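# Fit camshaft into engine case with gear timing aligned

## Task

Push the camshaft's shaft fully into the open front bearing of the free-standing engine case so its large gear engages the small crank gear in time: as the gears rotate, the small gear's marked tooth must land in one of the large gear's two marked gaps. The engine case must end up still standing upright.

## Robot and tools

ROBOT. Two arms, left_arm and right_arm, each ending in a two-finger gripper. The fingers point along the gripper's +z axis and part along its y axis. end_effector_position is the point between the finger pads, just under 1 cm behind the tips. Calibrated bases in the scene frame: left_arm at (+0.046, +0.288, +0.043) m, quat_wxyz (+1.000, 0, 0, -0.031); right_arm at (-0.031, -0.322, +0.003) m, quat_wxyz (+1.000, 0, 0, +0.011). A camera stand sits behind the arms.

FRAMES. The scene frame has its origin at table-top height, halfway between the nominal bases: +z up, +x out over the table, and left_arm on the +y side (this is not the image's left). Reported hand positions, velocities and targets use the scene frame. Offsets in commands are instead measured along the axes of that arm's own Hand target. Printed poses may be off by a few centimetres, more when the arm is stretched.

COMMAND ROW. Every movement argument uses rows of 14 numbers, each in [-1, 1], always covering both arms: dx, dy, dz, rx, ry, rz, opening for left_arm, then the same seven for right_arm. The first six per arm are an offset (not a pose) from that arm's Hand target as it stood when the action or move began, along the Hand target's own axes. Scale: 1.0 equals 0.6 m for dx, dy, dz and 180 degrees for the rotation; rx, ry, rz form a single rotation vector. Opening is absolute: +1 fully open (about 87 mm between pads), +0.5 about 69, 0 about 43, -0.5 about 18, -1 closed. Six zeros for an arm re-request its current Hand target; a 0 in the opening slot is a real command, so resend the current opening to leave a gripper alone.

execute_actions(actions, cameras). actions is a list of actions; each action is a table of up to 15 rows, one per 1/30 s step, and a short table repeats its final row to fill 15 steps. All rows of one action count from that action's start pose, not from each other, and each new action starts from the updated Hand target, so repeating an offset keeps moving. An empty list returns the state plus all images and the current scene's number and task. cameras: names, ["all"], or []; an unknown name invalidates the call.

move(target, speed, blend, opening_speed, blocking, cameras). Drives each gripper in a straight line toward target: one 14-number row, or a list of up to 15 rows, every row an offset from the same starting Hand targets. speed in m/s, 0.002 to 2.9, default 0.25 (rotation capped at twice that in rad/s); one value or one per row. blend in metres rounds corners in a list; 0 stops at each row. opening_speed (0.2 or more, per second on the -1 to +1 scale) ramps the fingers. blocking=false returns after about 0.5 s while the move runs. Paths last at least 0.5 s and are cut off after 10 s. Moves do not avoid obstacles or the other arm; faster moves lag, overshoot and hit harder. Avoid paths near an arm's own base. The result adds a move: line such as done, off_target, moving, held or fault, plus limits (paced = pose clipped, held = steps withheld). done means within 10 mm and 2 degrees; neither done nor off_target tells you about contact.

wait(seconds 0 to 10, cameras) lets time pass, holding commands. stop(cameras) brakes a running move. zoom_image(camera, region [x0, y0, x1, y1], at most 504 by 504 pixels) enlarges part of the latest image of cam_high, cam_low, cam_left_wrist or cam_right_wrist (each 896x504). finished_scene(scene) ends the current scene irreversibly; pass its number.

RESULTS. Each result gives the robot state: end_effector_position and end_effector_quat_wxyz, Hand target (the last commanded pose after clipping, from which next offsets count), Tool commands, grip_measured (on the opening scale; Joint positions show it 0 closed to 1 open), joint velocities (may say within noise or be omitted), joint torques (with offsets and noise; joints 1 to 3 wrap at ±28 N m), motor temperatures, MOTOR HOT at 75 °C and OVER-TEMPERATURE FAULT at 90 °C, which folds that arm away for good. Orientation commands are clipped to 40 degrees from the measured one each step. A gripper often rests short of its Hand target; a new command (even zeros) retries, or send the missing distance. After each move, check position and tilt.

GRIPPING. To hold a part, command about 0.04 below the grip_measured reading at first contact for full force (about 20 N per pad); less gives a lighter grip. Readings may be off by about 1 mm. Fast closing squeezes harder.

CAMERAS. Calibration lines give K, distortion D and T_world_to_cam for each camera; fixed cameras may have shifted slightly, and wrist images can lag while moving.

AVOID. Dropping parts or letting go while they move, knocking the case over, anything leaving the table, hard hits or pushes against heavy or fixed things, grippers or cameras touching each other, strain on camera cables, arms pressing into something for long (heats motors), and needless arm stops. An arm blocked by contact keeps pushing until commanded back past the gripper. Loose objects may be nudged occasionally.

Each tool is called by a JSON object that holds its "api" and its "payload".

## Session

{"api": "execute_actions", "payload": {"actions": []}}

{"api": "zoom_image", "payload": {"camera": "cam_high", "region": [330, 170, 630, 330]}}

{"api": "zoom_image", "payload": {"camera": "cam_low", "region": [220, 210, 480, 350]}}

Scene clock: 0.00 s.
left_arm: end_effector_position=(+0.4225, +0.2975, +0.1038) grip_measured=+1.000 end_effector_quat_wxyz=(+0.586, -0.063, +0.802, +0.096) | right_arm: end_effector_position=(+0.3604, -0.3468, +0.0582) grip_measured=+1.000 end_effector_quat_wxyz=(+0.582, +0.045, +0.812, -0.022)
Joint positions: left_arm=[-0.073 1.521 0.351 0.849 -0.359 -0.032 1] | right_arm=[-0.068 1.566 0.394 0.845 0.043 0.033 1]
Joint velocities: within noise
Joint torques (N m): no reading
Motor temperatures (°C): left_arm=[22 24 34 30 22 22 22] | right_arm=[23 35 41 28 23 24 23]
Heat: left arm: 34 °C; right arm: 41 °C.
Hand target: left_arm +0.4227, +0.2974, +0.1040; +0.585, -0.062, +0.803, +0.096 | right_arm +0.3663, -0.3471, +0.0694; +0.597, +0.045, +0.801, -0.022
Tool commands: left_gripper/opening=+1.0 right_gripper/opening=+1.0
camera_calibration:
cam_left_wrist: T_world_to_cam=[[0.214995, -0.97399, -0.0715536, 0.200894], [-0.903586, -0.170584, -0.392981, 0.49601], [0.370554, 0.149144, -0.916758, 0.0335441], [0, 0, 0, 1]] pos_world=[0.392566, 0.275277, 0.240049]
cam_right_wrist: T_world_to_cam=[[-0.0666209, -0.996413, -0.0521842, -0.314724], [-0.928008, 0.0810913, -0.363629, 0.402889], [0.366556, 0.024202, -0.930081, 0.0756525], [0, 0, 0, 1]] pos_world=[0.325186, -0.348097, 0.200441]

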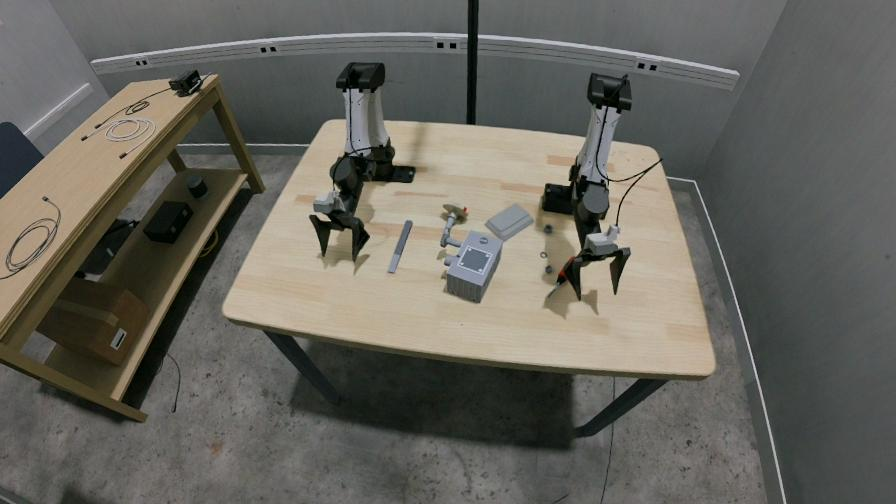

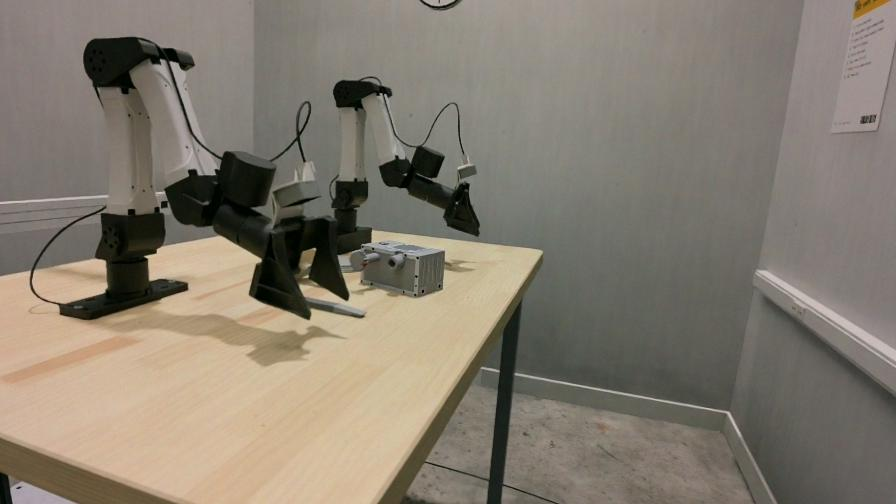

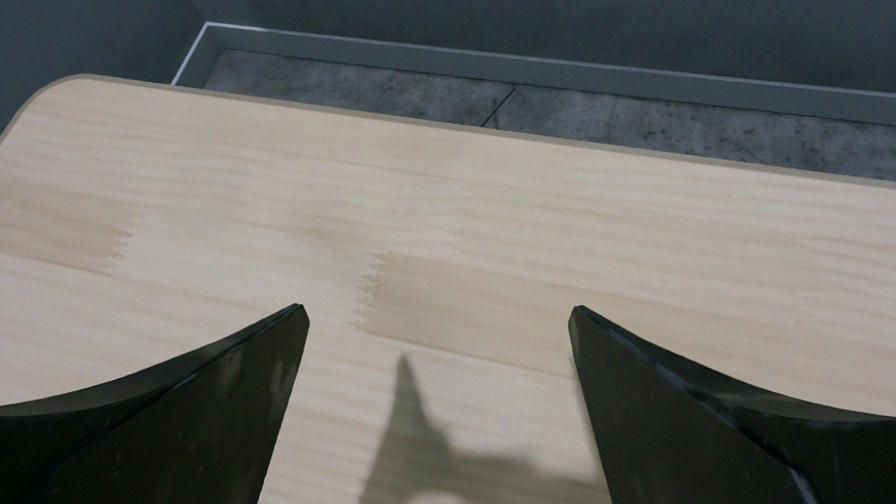

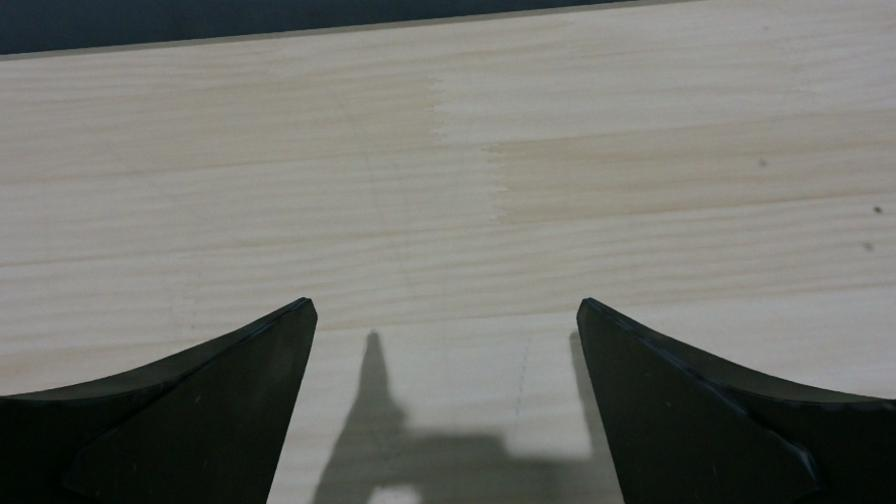

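Scaled by 1.680 from the camera's 896x504 image, which has a finer 1280x720 frame.

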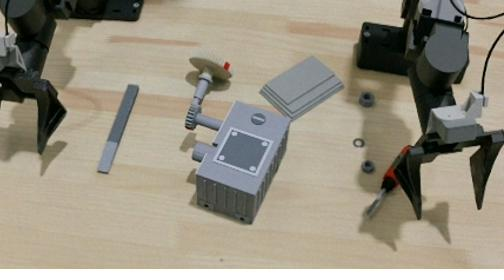

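Scaled by 1.938 from the camera's 896x504 image, which has a finer 1280x720 frame.

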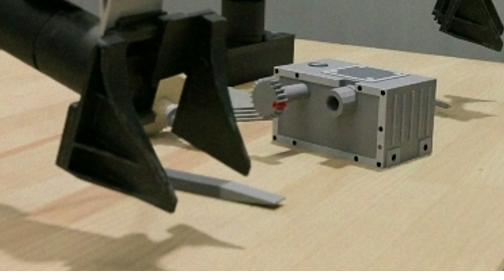

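{"api": "move", "payload": {"target": [[-0.159,0.0136,-0.0495,0,0,0,1,-0.112,0.002,-0.0335,0,0,0,1],[-0.053,-0.30,-0.451,0.3474,0.0095,0.115,1,-0.048,0.194,-0.238,-0.409,-0.134,-0.152,1]], "speed": 0.3, "blend": 0.04, "cameras": ["all"]}}

{"api": "zoom_image", "payload": {"camera": "cam_low", "region": [290, 220, 460, 310]}}

Scene clock: 40.37 s.
left_arm: end_effector_position=(+0.2227, +0.0634, +0.1977) grip_measured=+1.000 end_effector_quat_wxyz=(+0.499, +0.378, +0.746, -0.229) | right_arm: end_effector_position=(+0.2467, -0.2215, +0.1328) grip_measured=+1.000 end_effector_quat_wxyz=(+0.625, -0.485, +0.523, +0.317)
Joint positions: left_arm=[-0.86 0.716 0.495 -0.188 -0.021 0.03 1] | right_arm=[-0.301 1.377 0.323 0.834 -1.495 -0.499 1]
Joint torques (N m): left_arm=[-0.44 -0.24 8.85 1.64 0.29 -0.04] | right_arm=[0.36 -2.52 8.35 1.47 -0.21 -0.06]
Motor temperatures (°C): left_arm=[22 26 36 34 22 22 22] | right_arm=[23 35 43 35 23 24 23]
Heat: left arm: 36 °C; right arm: 43 °C.
Hand target: left_arm +0.2199, +0.0602, +0.2001; +0.495, +0.385, +0.742, -0.235 | right_arm +0.2496, -0.2200, +0.1401; +0.626, -0.497, +0.511, +0.316
Off the commanded pose: left_arm 0.005 m, 1 deg | right_arm 0.008 m, 2 deg.
move: done
camera_calibration:
cam_left_wrist: T_world_to_cam=[[-0.790551, -0.611799, -0.0270474, 0.214747], [-0.579112, 0.761216, -0.291854, 0.161133], [0.199145, -0.215062, -0.95608, 0.297673], [0, 0, 0, 1]] pos_world=[0.203803, 0.0727429, 0.337435]
cam_right_wrist: T_world_to_cam=[[0.922558, -0.29259, 0.251552, -0.322046], [-0.0879967, -0.794285, -0.601139, -0.0552599], [0.375692, 0.53245, -0.75852, 0.271202], [0, 0, 0, 1]] pos_world=[0.190355, -0.282521, 0.253505]

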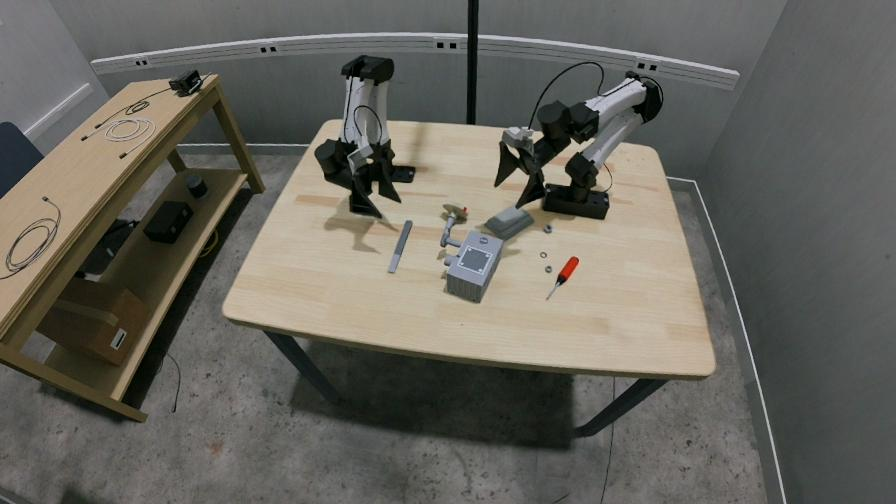

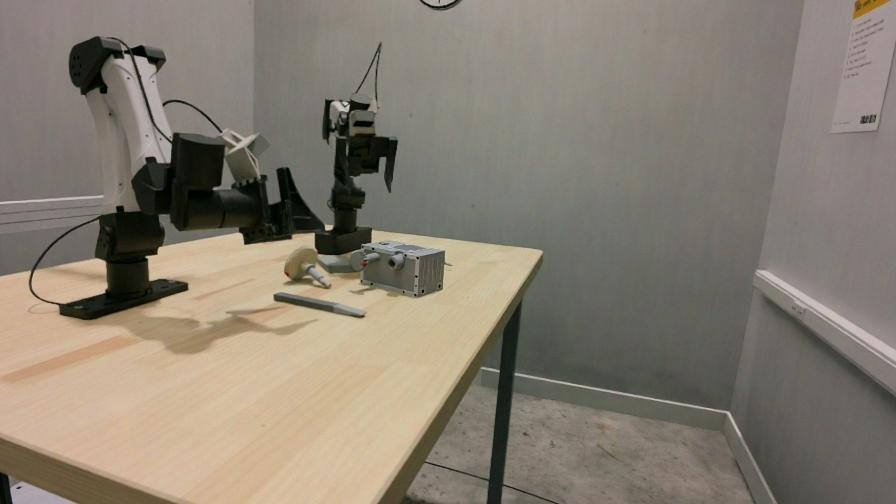

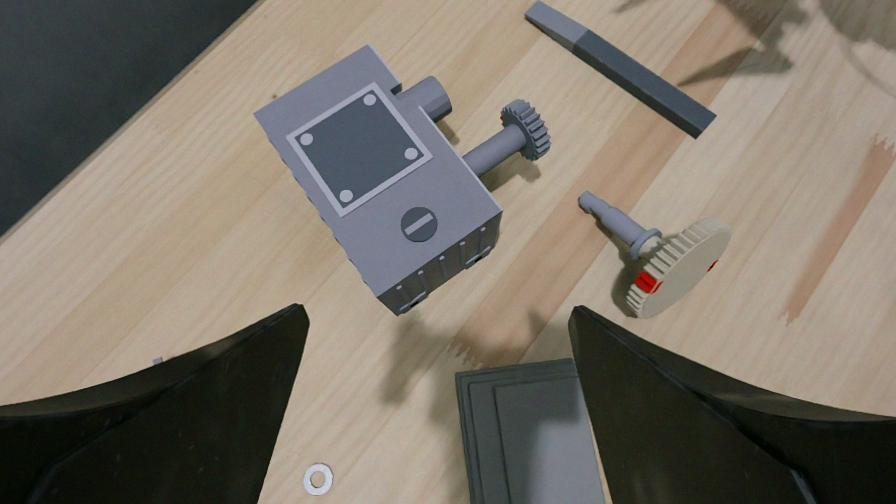

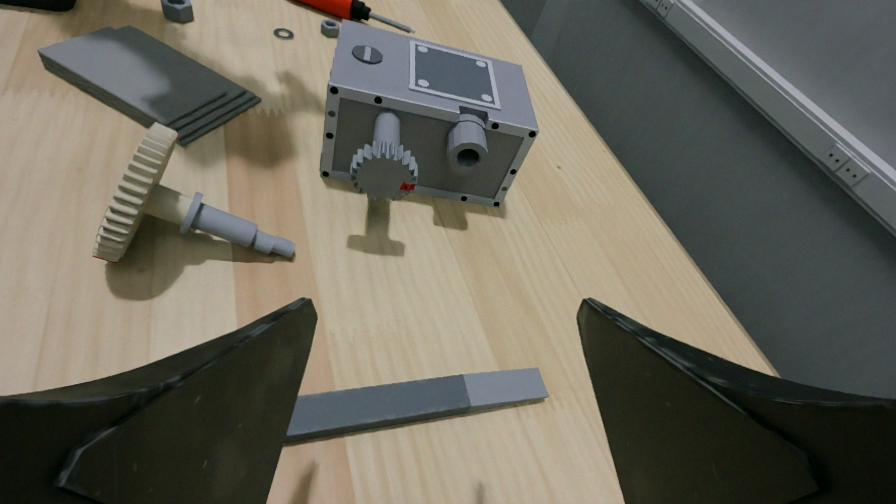

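Scaled by 2.965 from the camera's 896x504 image, which has a finer 1280x720 frame.

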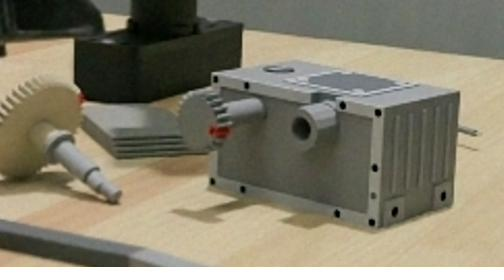

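{"api": "move", "payload": {"target": [[0.005,0.008,-0.22,0,0,0,1,0,0,0,0,0,0,1],[0.005,0.008,-0.22,0,0,0,1,-0.02,0.2127,0.1228,-0.146,0.3697,0.1666,1]], "speed": 0.3, "blend": 0.03, "cameras": ["cam_right_wrist","cam_left_wrist","cam_low"]}}

Scene clock: 192.33 s.
left_arm: end_effector_position=(+0.1539, +0.1579, +0.2461) grip_measured=+1.000 end_effector_quat_wxyz=(+0.493, +0.379, +0.748, -0.233) | right_arm: end_effector_position=(+0.1511, -0.1125, +0.1055) grip_measured=+1.000 end_effector_quat_wxyz=(+0.026, -0.566, +0.787, +0.243)
Joint positions: left_arm=[-0.688 0.255 0.713 -0.88 0.146 0.093 1] | right_arm=[0.611 1.647 1.278 -1.141 -0.49 -0.601 1]
Joint torques (N m): left_arm=[0.83 1.47 7.9 1.55 0.38 0.07] | right_arm=[0.09 -4.72 9.59 0.48 -0.15 0.1]
Motor temperatures (°C): left_arm=[22 24 41 38 22 22 22] | right_arm=[23 32 46 33 23 24 23]
Heat: left arm: 41 °C; right arm: 46 °C.
Hand target: left_arm +0.1499, +0.1605, +0.2501; +0.495, +0.385, +0.743, -0.235 | right_arm +0.1549, -0.1100, +0.1121; +0.031, -0.566, +0.788, +0.239
Off the commanded pose: left_arm 0.006 m, 1 deg | right_arm 0.008 m, 1 deg.
move: done
camera_calibration:
cam_left_wrist: T_world_to_cam=[[-0.794899, -0.606512, -0.0166846, 0.216733], [-0.577967, 0.765283, -0.283364, 0.0605442], [0.184632, -0.215602, -0.958867, 0.380935], [0, 0, 0, 1]] pos_world=[0.13694, 0.167248, 0.386038]
cam_right_wrist: T_world_to_cam=[[0.885141, -0.243382, -0.396598, -0.115574], [-0.0348491, -0.884587, 0.465071, -0.124192], [-0.464016, -0.397833, -0.791466, 0.254044], [0, 0, 0, 1]] pos_world=[0.215852, -0.0369205, 0.212989]
Images, in order (width x height): cam_low 896x504, cam_left_wrist 896x504, cam_right_wrist 896x504.

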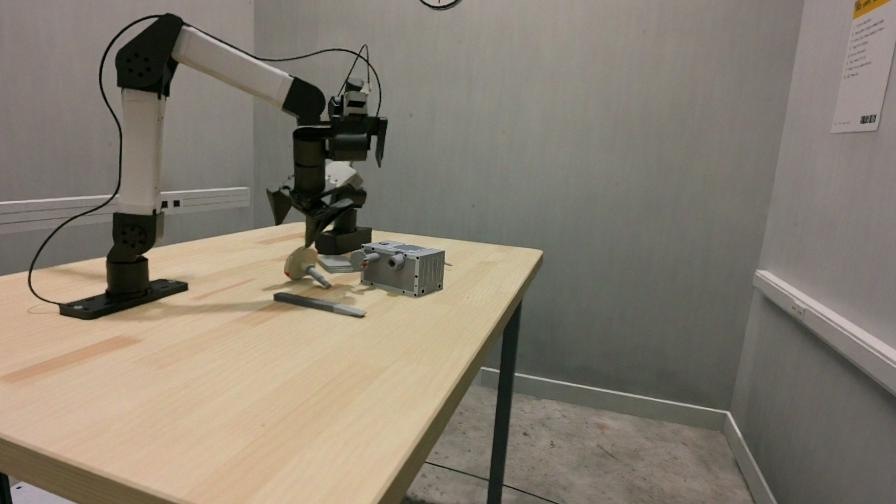

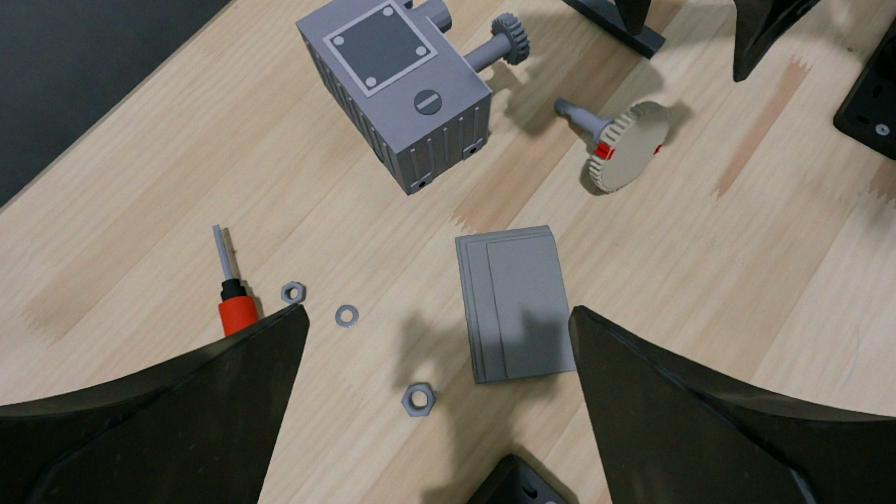

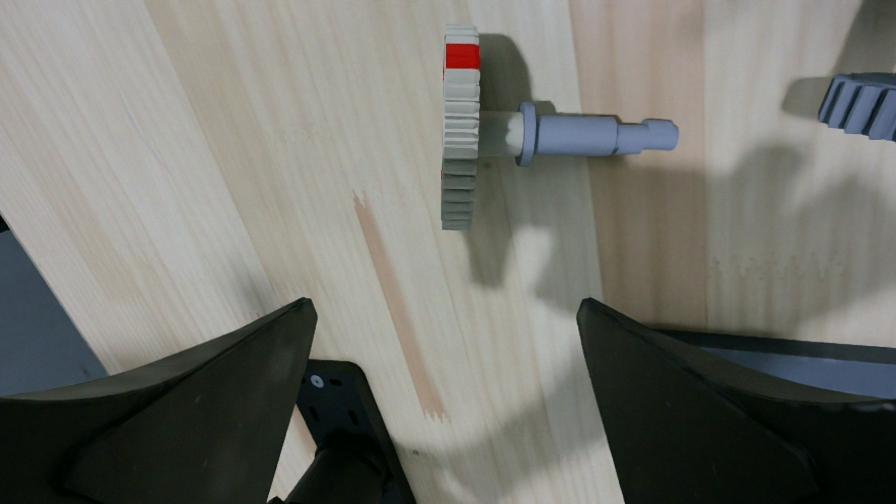

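{"api": "move", "payload": {"target": [[0,0,0,0,0,0,1,-0.019,-0.008,0.03,0,0,0,0.9],[0,0,0,0,0,0,1,-0.019,-0.008,0.07,0,0,0,0.9]], "speed": 0.12, "cameras": ["cam_right_wrist","cam_low"]}}

Scene clock: 217.60 s.
left_arm: end_effector_position=(+0.1538, +0.1579, +0.2461) grip_measured=+1.000 end_effector_quat_wxyz=(+0.493, +0.379, +0.748, -0.233) | right_arm: end_effector_position=(+0.1502, -0.0871, +0.0786) grip_measured=+0.900 end_effector_quat_wxyz=(+0.021, -0.566, +0.788, +0.242)
Joint positions: left_arm=[-0.688 0.255 0.713 -0.88 0.146 0.093 1] | right_arm=[0.679 1.721 1.251 -1.014 -0.484 -0.524 0.95]
Joint torques (N m): left_arm=[0.8 1.62 7.99 1.5 0.37 0.1] | right_arm=[0.13 -5.37 6.24 1 -0.13 0.06]
Heat: left arm: 41 °C; right arm: 48 °C.
Hand target: left_arm +0.1499, +0.1605, +0.2501; +0.495, +0.385, +0.742, -0.235 | right_arm +0.1540, -0.0838, +0.0770; +0.031, -0.566, +0.788, +0.239
Off the commanded pose: left_arm 0.006 m, 1 deg | right_arm 0.005 m, 1 deg.
move: done
camera_calibration:
cam_right_wrist: T_world_to_cam=[[0.882221, -0.246295, -0.401279, -0.118708], [-0.0315229, -0.881255, 0.471589, -0.089933], [-0.469779, -0.403397, -0.785225, 0.242372], [0, 0, 0, 1]] pos_world=[0.215753, -0.0107192, 0.185093]
Images, in order (width x height): cam_low 896x504, cam_right_wrist 896x504.

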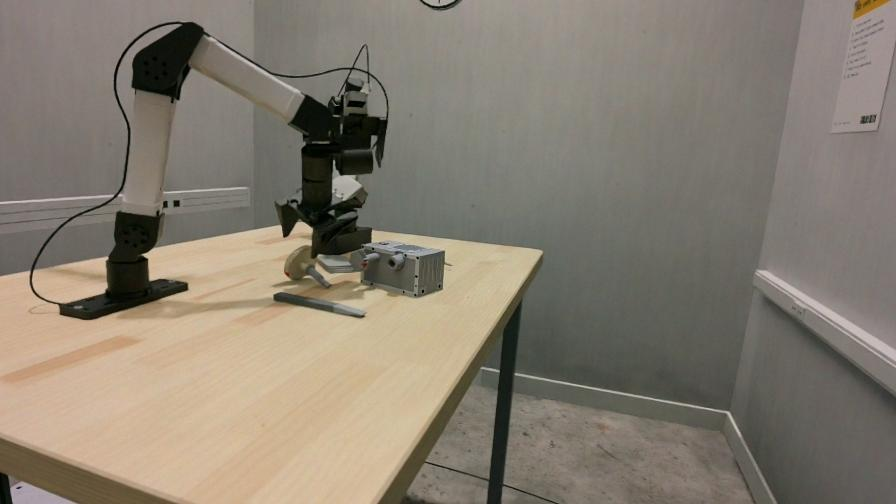

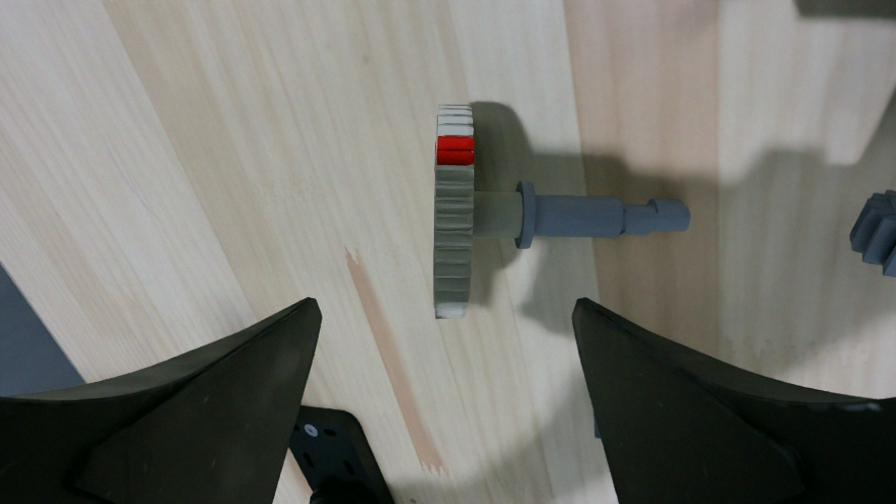

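{"api": "move", "payload": {"target": [[0,0,0,0,0,0,1,0,-0.004,0.038,0,0,0,0.9],[0,0,0,0,0,0,1,0,-0.004,0.038,0,0,0,-0.75]], "speed": 0.1, "opening_speed": 0.7, "cameras": ["cam_right_wrist","cam_low"]}}

Scene clock: 230.70 s.
left_arm: end_effector_position=(+0.1538, +0.1579, +0.2461) grip_measured=+1.000 end_effector_quat_wxyz=(+0.493, +0.379, +0.748, -0.233) | right_arm: end_effector_position=(+0.1471, -0.0779, +0.0582) grip_measured=-0.626 end_effector_quat_wxyz=(+0.020, -0.563, +0.790, +0.243)
Joint positions: left_arm=[-0.688 0.255 0.713 -0.88 0.146 0.093 1] | right_arm=[0.707 1.751 1.202 -0.919 -0.482 -0.485 0.187]
Joint torques (N m): left_arm=[0.76 1.55 8.08 1.52 0.38 0.07] | right_arm=[0.09 -5.42 6.11 1.04 -0.12 -0.01]
Heat: left arm: 41 °C; right arm: 46 °C.
Hand target: left_arm +0.1499, +0.1605, +0.2501; +0.495, +0.385, +0.742, -0.235 | right_arm +0.1511, -0.0750, +0.0560; +0.031, -0.566, +0.788, +0.239
Off the commanded pose: left_arm 0.006 m, 1 deg | right_arm 0.005 m, 1 deg.
move: done
camera_calibration:
cam_right_wrist: T_world_to_cam=[[0.879702, -0.25221, -0.403131, -0.121788], [-0.0360271, -0.880672, 0.472355, -0.0716648], [-0.474159, -0.401008, -0.783815, 0.229439], [0, 0, 0, 1]] pos_world=[0.213346, -0.0018225, 0.164592]
Images, in order (width x height): cam_low 896x504, cam_right_wrist 896x504.

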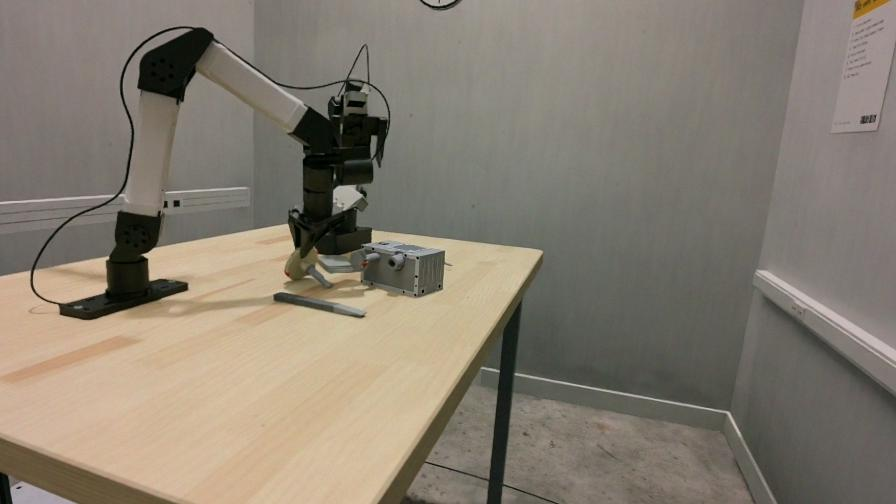

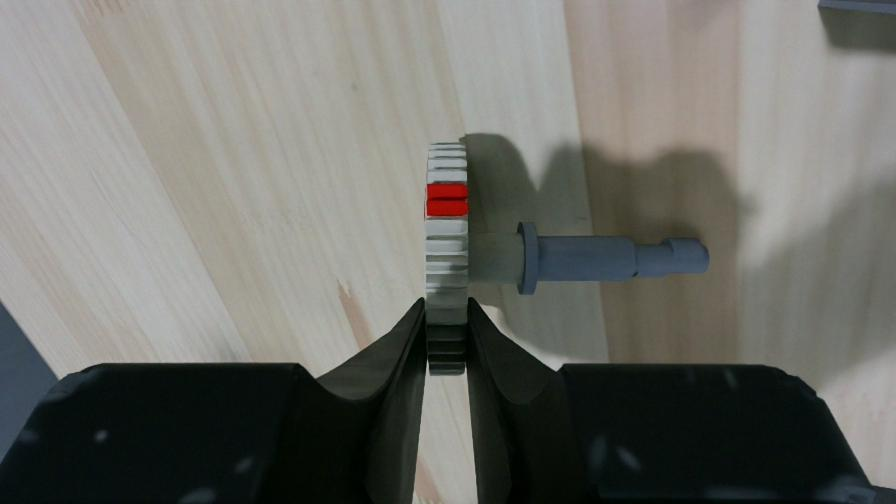

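{"api": "move", "payload": {"target": [[0,0,0,0,0,0,1,-0.053,0.057,-0.147,0,0,0,-0.75],[0,0,0,0,0,0,1,0.155,-0.2705,-0.338,-0.0229,0.1564,-0.1301,-0.75]], "speed": 0.2, "cameras": ["cam_right_wrist","cam_low"]}}

Scene clock: 263.07 s.
left_arm: end_effector_position=(+0.1538, +0.1579, +0.2461) grip_measured=+1.000 end_effector_quat_wxyz=(+0.493, +0.379, +0.748, -0.233) | right_arm: end_effector_position=(+0.3066, -0.2791, +0.1396) grip_measured=-0.626 end_effector_quat_wxyz=(+0.047, +0.763, -0.643, -0.040)
Joint positions: left_arm=[-0.688 0.255 0.713 -0.88 0.146 0.093 1] | right_arm=[0.224 1.962 1.829 -1.56 -0.009 -1.497 0.187]
Joint torques (N m): left_arm=[0.72 1.63 7.9 1.51 0.37 0.06] | right_arm=[0.06 -6.99 9.44 -0.08 0.15 -0.11]
Heat: left arm: 41 °C; right arm: 44 °C.
Hand target: left_arm +0.1499, +0.1605, +0.2501; +0.495, +0.385, +0.742, -0.235 | right_arm +0.3103, -0.2799, +0.1500; +0.133, +0.754, -0.633, -0.112
Off the commanded pose: left_arm 0.006 m, 1 deg | right_arm 0.011 m, 13 deg.
joint sent to its limit (right arm) — joint 4 (wrist pitch), lower limit. The joint targets are off in orientation, not in position.
move: off_target (right_arm)
camera_calibration:
cam_right_wrist: T_world_to_cam=[[0.975899, 0.143993, -0.163972, -0.232411], [0.218068, -0.615263, 0.757561, -0.325181], [0.00819731, -0.77506, -0.631835, 0.0146075], [0, 0, 0, 1]] pos_world=[0.297601, -0.155285, 0.217465]
Images, in order (width x height): cam_low 896x504, cam_right_wrist 896x504.

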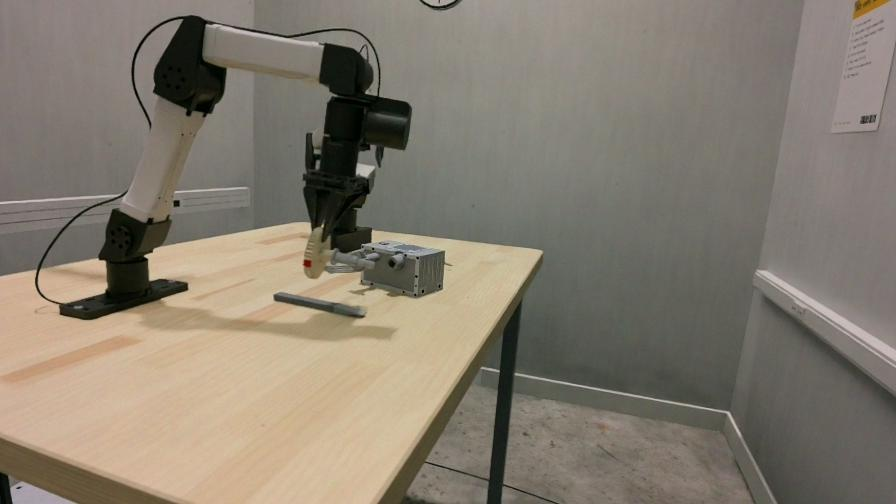

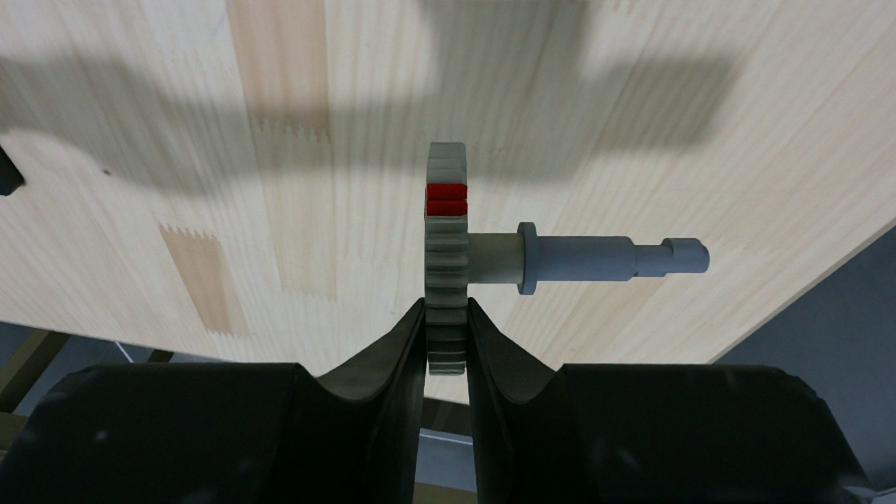

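{"api": "move", "payload": {"target": [0,0,0,0,0,0,1,0,-0.0456,0.125,0,0,0,-0.75], "speed": 0.15, "cameras": ["cam_right_wrist","cam_low"]}}

{"api": "zoom_image", "payload": {"camera": "cam_low", "region": [270, 230, 450, 350]}}

Scene clock: 271.53 s.
left_arm: end_effector_position=(+0.1538, +0.1579, +0.2461) grip_measured=+1.000 end_effector_quat_wxyz=(+0.493, +0.379, +0.748, -0.233) | right_arm: end_effector_position=(+0.3062, -0.2808, +0.0636) grip_measured=-0.626 end_effector_quat_wxyz=(+0.142, +0.754, -0.633, -0.109)
Joint positions: left_arm=[-0.688 0.255 0.713 -0.88 0.146 0.093 1] | right_arm=[0.22 2.209 1.842 -1.563 -0.008 -1.506 0.187]
Joint torques (N m): left_arm=[0.7 1.59 7.99 1.47 0.34 0.07] | right_arm=[-0.69 -8.1 8.73 -0.58 -0.13 -0.11]
Heat: left arm: 41 °C; right arm: 45 °C.
Hand target: left_arm +0.1499, +0.1605, +0.2501; +0.495, +0.385, +0.742, -0.235 | right_arm +0.3103, -0.2798, +0.0702; +0.133, +0.754, -0.633, -0.112
Off the commanded pose: left_arm 0.006 m, 1 deg | right_arm 0.008 m, 1 deg.
joint sent to its limit (right arm) — joint 4 (wrist pitch), lower limit. The joint targets still meet the commanded pose.
move: done
camera_calibration:
cam_right_wrist: T_world_to_cam=[[0.911572, 0.133385, -0.388901, -0.21323], [0.39114, -0.572783, 0.720367, -0.307277], [-0.12667, -0.808782, -0.574305, -0.00653642], [0, 0, 0, 1]] pos_world=[0.313735, -0.152848, 0.134673]
Images, in order (width x height): cam_low 896x504, cam_right_wrist 896x504.

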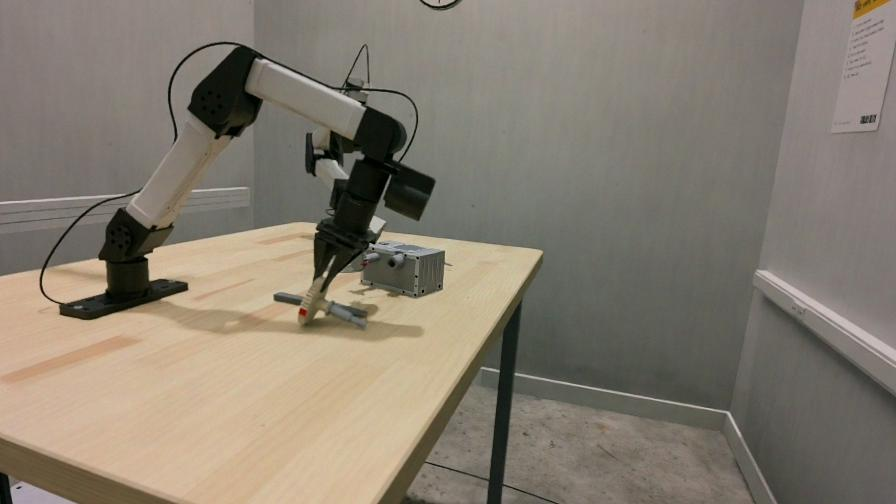

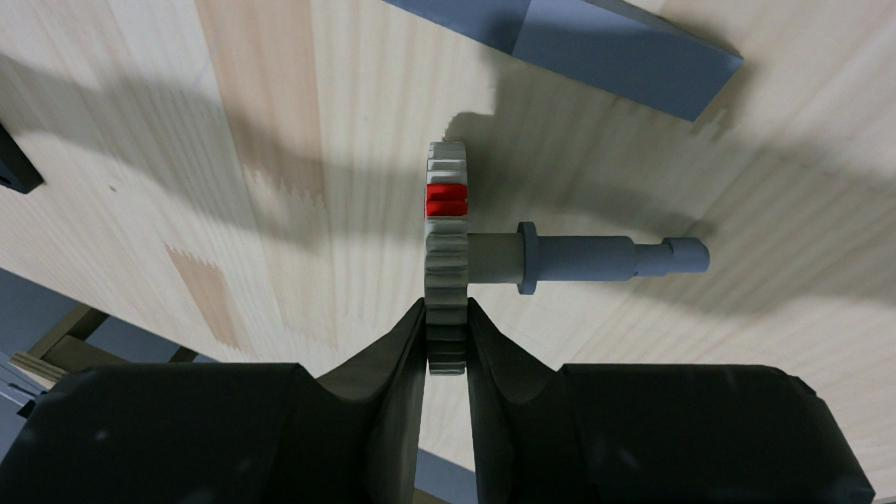

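Scaled by 2.800 from the camera's 896x504 image, which has a finer 1280x720 frame.

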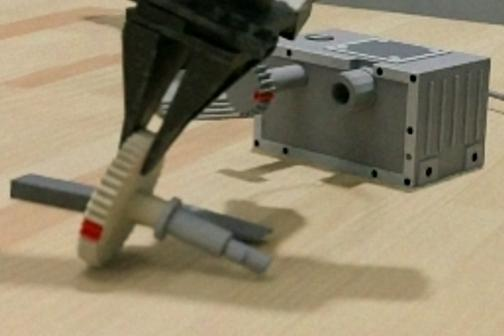

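{"api": "move", "payload": {"target": [[0,0,0,0,0,0,1,0,-0.0028,0.0075,0,0,0,-0.75],[0,0,0,0,0,0,1,0,-0.0028,0.0075,0,0,0,-0.3]], "speed": 0.05, "opening_speed": 0.3, "cameras": ["cam_right_wrist","cam_low"]}}

{"api": "zoom_image", "payload": {"camera": "cam_low", "region": [270, 230, 450, 350]}}

Scene clock: 281.83 s.
left_arm: end_effector_position=(+0.1538, +0.1579, +0.2461) grip_measured=+1.000 end_effector_quat_wxyz=(+0.493, +0.379, +0.748, -0.233) | right_arm: end_effector_position=(+0.3061, -0.2807, +0.0625) grip_measured=-0.300 end_effector_quat_wxyz=(+0.142, +0.754, -0.632, -0.110)
Joint positions: left_arm=[-0.688 0.255 0.713 -0.88 0.146 0.093 1] | right_arm=[0.22 2.212 1.842 -1.563 -0.009 -1.507 0.35]
Joint torques (N m): left_arm=[0.8 1.59 7.98 1.46 0.37 0.07] | right_arm=[-0.72 -7.77 7.95 -0.46 -0.13 -0.1]
Motor temperatures (°C): left_arm=[22 24 41 36 22 22 22] | right_arm=[23 37 45 30 23 24 24]
Heat: left arm: 41 °C; right arm: 45 °C.
Hand target: left_arm +0.1499, +0.1605, +0.2501; +0.495, +0.385, +0.742, -0.235 | right_arm +0.3103, -0.2798, +0.0654; +0.133, +0.754, -0.633, -0.112
Off the commanded pose: left_arm 0.006 m, 1 deg | right_arm 0.005 m, 1 deg.
move: done
camera_calibration:
cam_right_wrist: T_world_to_cam=[[0.91027, 0.133794, -0.391802, -0.212776], [0.393664, -0.572759, 0.71901, -0.307105], [-0.128209, -0.808731, -0.574035, -0.00657674], [0, 0, 0, 1]] pos_world=[0.313737, -0.152748, 0.13367]
Images, in order (width x height): cam_low 896x504, cam_right_wrist 896x504.

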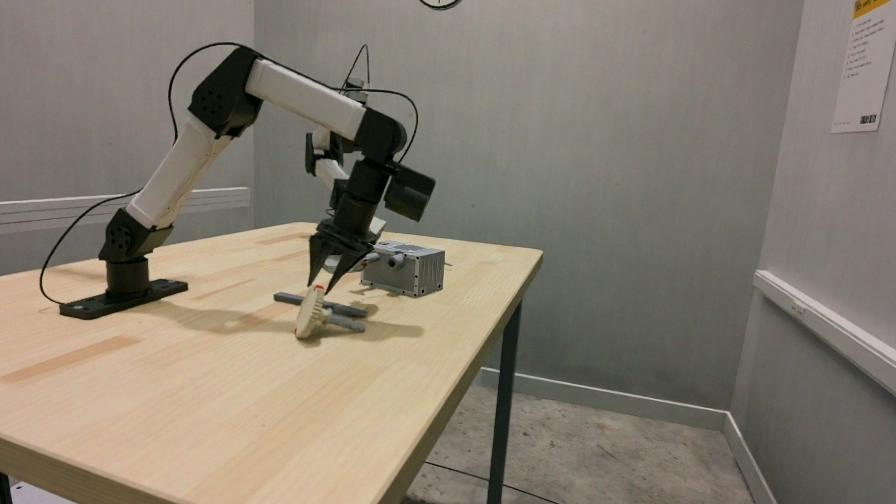

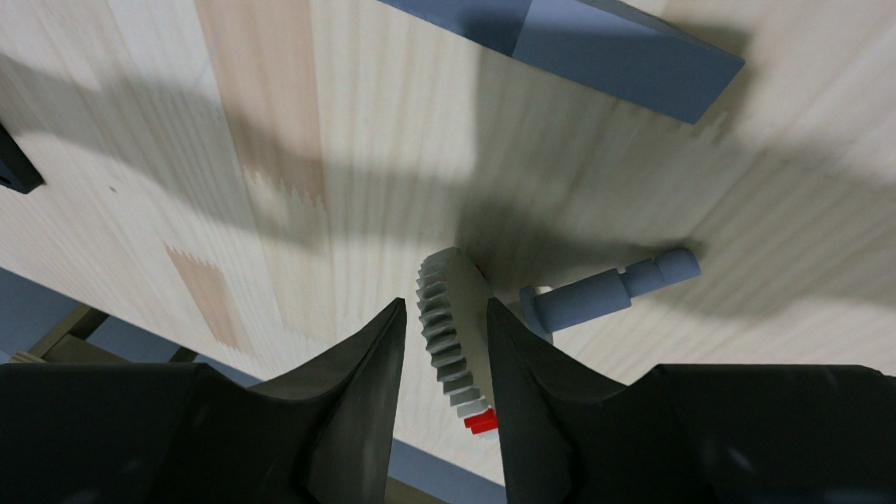

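Scaled by 2.800 from the camera's 896x504 image, which has a finer 1280x720 frame.

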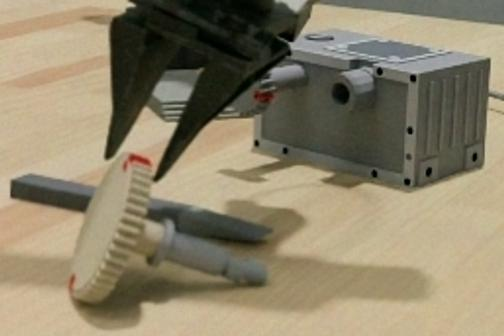

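{"api": "move", "payload": {"target": [[0,0,0,0,0,0,1,0,0,-0.09,0,0,0,-0.3],[0,0,0,0,0,0,1,-0.1,0,-0.2,0,0,0,0.3]], "speed": [0.1,0.2], "cameras": ["cam_right_wrist","cam_low"]}}

{"api": "zoom_image", "payload": {"camera": "cam_low", "region": [270, 250, 420, 360]}}

Scene clock: 291.63 s.
left_arm: end_effector_position=(+0.1538, +0.1579, +0.2461) grip_measured=+1.000 end_effector_quat_wxyz=(+0.493, +0.379, +0.748, -0.233) | right_arm: end_effector_position=(+0.3415, -0.2138, +0.1644) grip_measured=+0.300 end_effector_quat_wxyz=(-0.013, +0.778, -0.628, +0.003)
Joint positions: left_arm=[-0.688 0.255 0.713 -0.88 0.146 0.093 1] | right_arm=[0.365 2.055 2.073 -1.564 -0.008 -1.398 0.65]
Joint torques (N m): left_arm=[0.62 1.57 7.87 1.52 0.36 0.06] | right_arm=[-0.5 -9.03 8.49 0.32 -0.13 0.12]
Heat: left arm: 41 °C; right arm: 45 °C.
Hand target: left_arm +0.1499, +0.1605, +0.2501; +0.495, +0.385, +0.742, -0.235 | right_arm +0.3404, -0.2137, +0.1782; +0.133, +0.754, -0.633, -0.112
Off the commanded pose: left_arm 0.006 m, 1 deg | right_arm 0.014 m, 21 deg.
joint sent to its limit (right arm) — joint 4 (wrist pitch), lower limit. The joint targets are off in orientation, not in position.
move: off_target (right_arm); target 2's new opening was sent with right_arm's hand 0.014 m and 21 deg from that target
camera_calibration:
cam_right_wrist: T_world_to_cam=[[0.98173, 0.189352, -0.0187634, -0.287884], [0.137467, -0.637611, 0.757994, -0.288753], [0.131564, -0.746725, -0.651992, 0.0478422], [0, 0, 0, 1]] pos_world=[0.316025, -0.0938759, 0.244664]
Images, in order (width x height): cam_low 896x504, cam_right_wrist 896x504.

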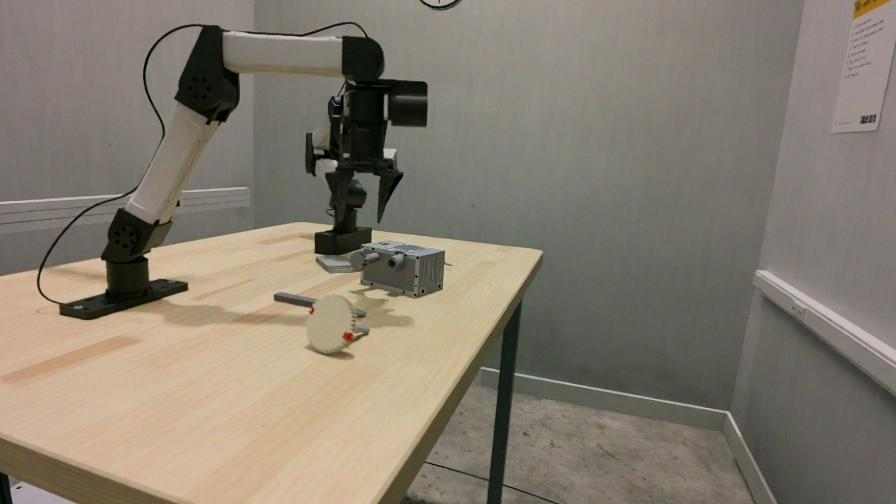

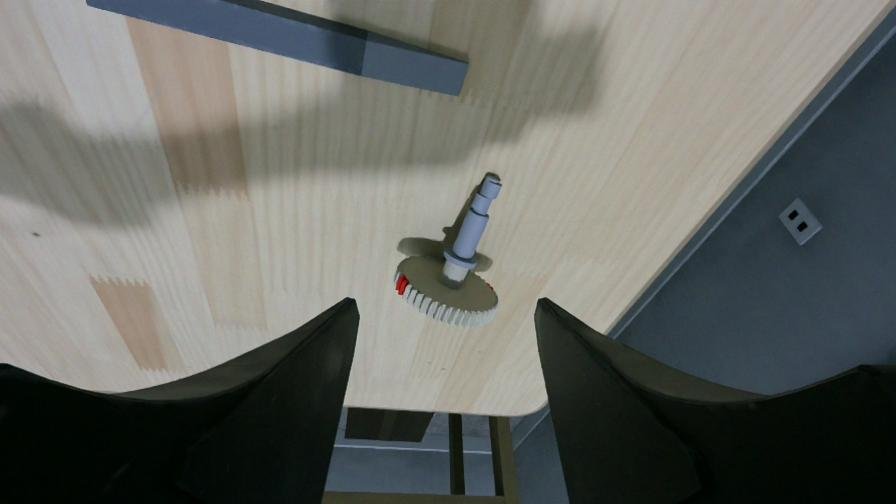

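Scaled by 3.360 from the camera's 896x504 image, which has a finer 1280x720 frame.

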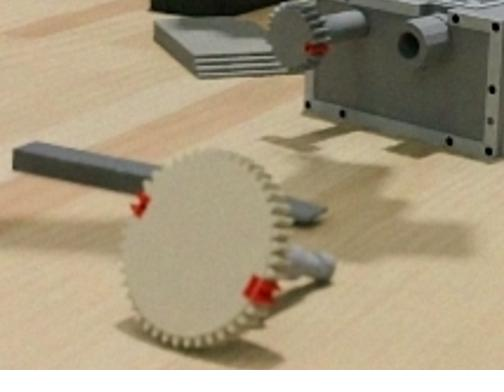

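{"api": "move", "payload": {"target": [0,0,0,0,0,0,1,0.22,-0.0675,0.078,0.0968,0.0363,0.623,0.9], "speed": 0.3, "cameras": ["cam_right_wrist","cam_low"]}}

Scene clock: 331.90 s.
left_arm: end_effector_position=(+0.1538, +0.1579, +0.2461) grip_measured=+1.000 end_effector_quat_wxyz=(+0.493, +0.379, +0.748, -0.233) | right_arm: end_effector_position=(+0.3819, -0.3375, +0.1131) grip_measured=+0.900 end_effector_quat_wxyz=(+0.013, +0.062, +0.987, -0.151)
Joint positions: left_arm=[-0.688 0.255 0.713 -0.88 0.146 0.093 1] | right_arm=[0.05 2.367 2.349 -1.567 0.304 0.199 0.95]
Joint torques (N m): left_arm=[0.72 1.73 8.02 1.45 0.35 0.04] | right_arm=[-0.43 -9.05 9.24 0.32 0.34 0.14]
Heat: left arm: 41 °C; right arm: 46 °C.
Hand target: left_arm +0.1499, +0.1605, +0.2501; +0.495, +0.385, +0.742, -0.235 | right_arm +0.3850, -0.3397, +0.1203; -0.098, +0.088, +0.977, -0.166
Off the commanded pose: left_arm 0.006 m, 1 deg | right_arm 0.008 m, 13 deg.
joint sent to its limit (right arm) — joint 4 (wrist pitch), lower limit. The joint targets are off in orientation, not in position.
move: off_target (right_arm)
camera_calibration:
cam_right_wrist: T_world_to_cam=[[-0.148734, -0.955379, 0.255205, -0.290866], [-0.646237, 0.289249, 0.706196, 0.283644], [-0.748502, -0.059888, -0.660422, 0.48556], [0, 0, 0, 1]] pos_world=[0.503483, -0.330851, 0.194597]
Images, in order (width x height): cam_low 896x504, cam_right_wrist 896x504.

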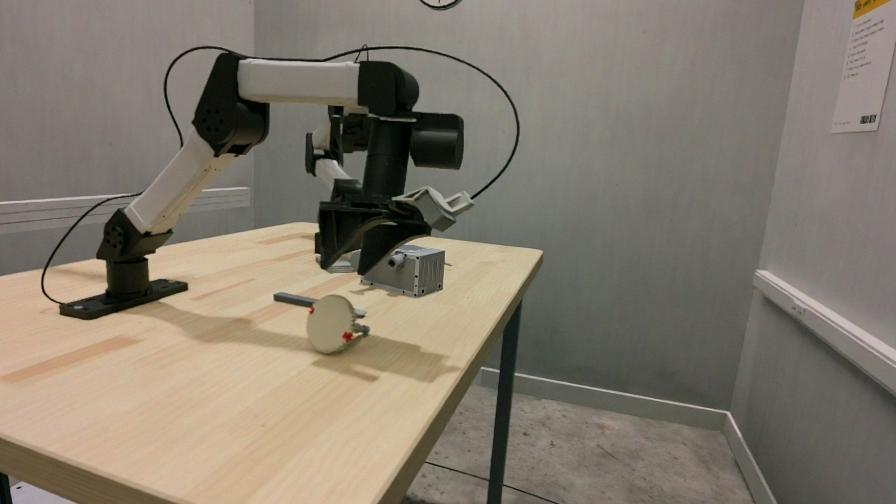

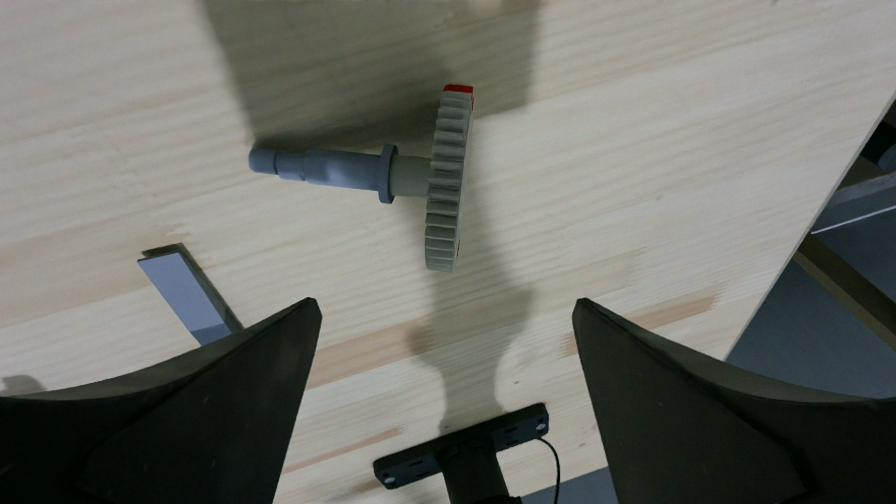

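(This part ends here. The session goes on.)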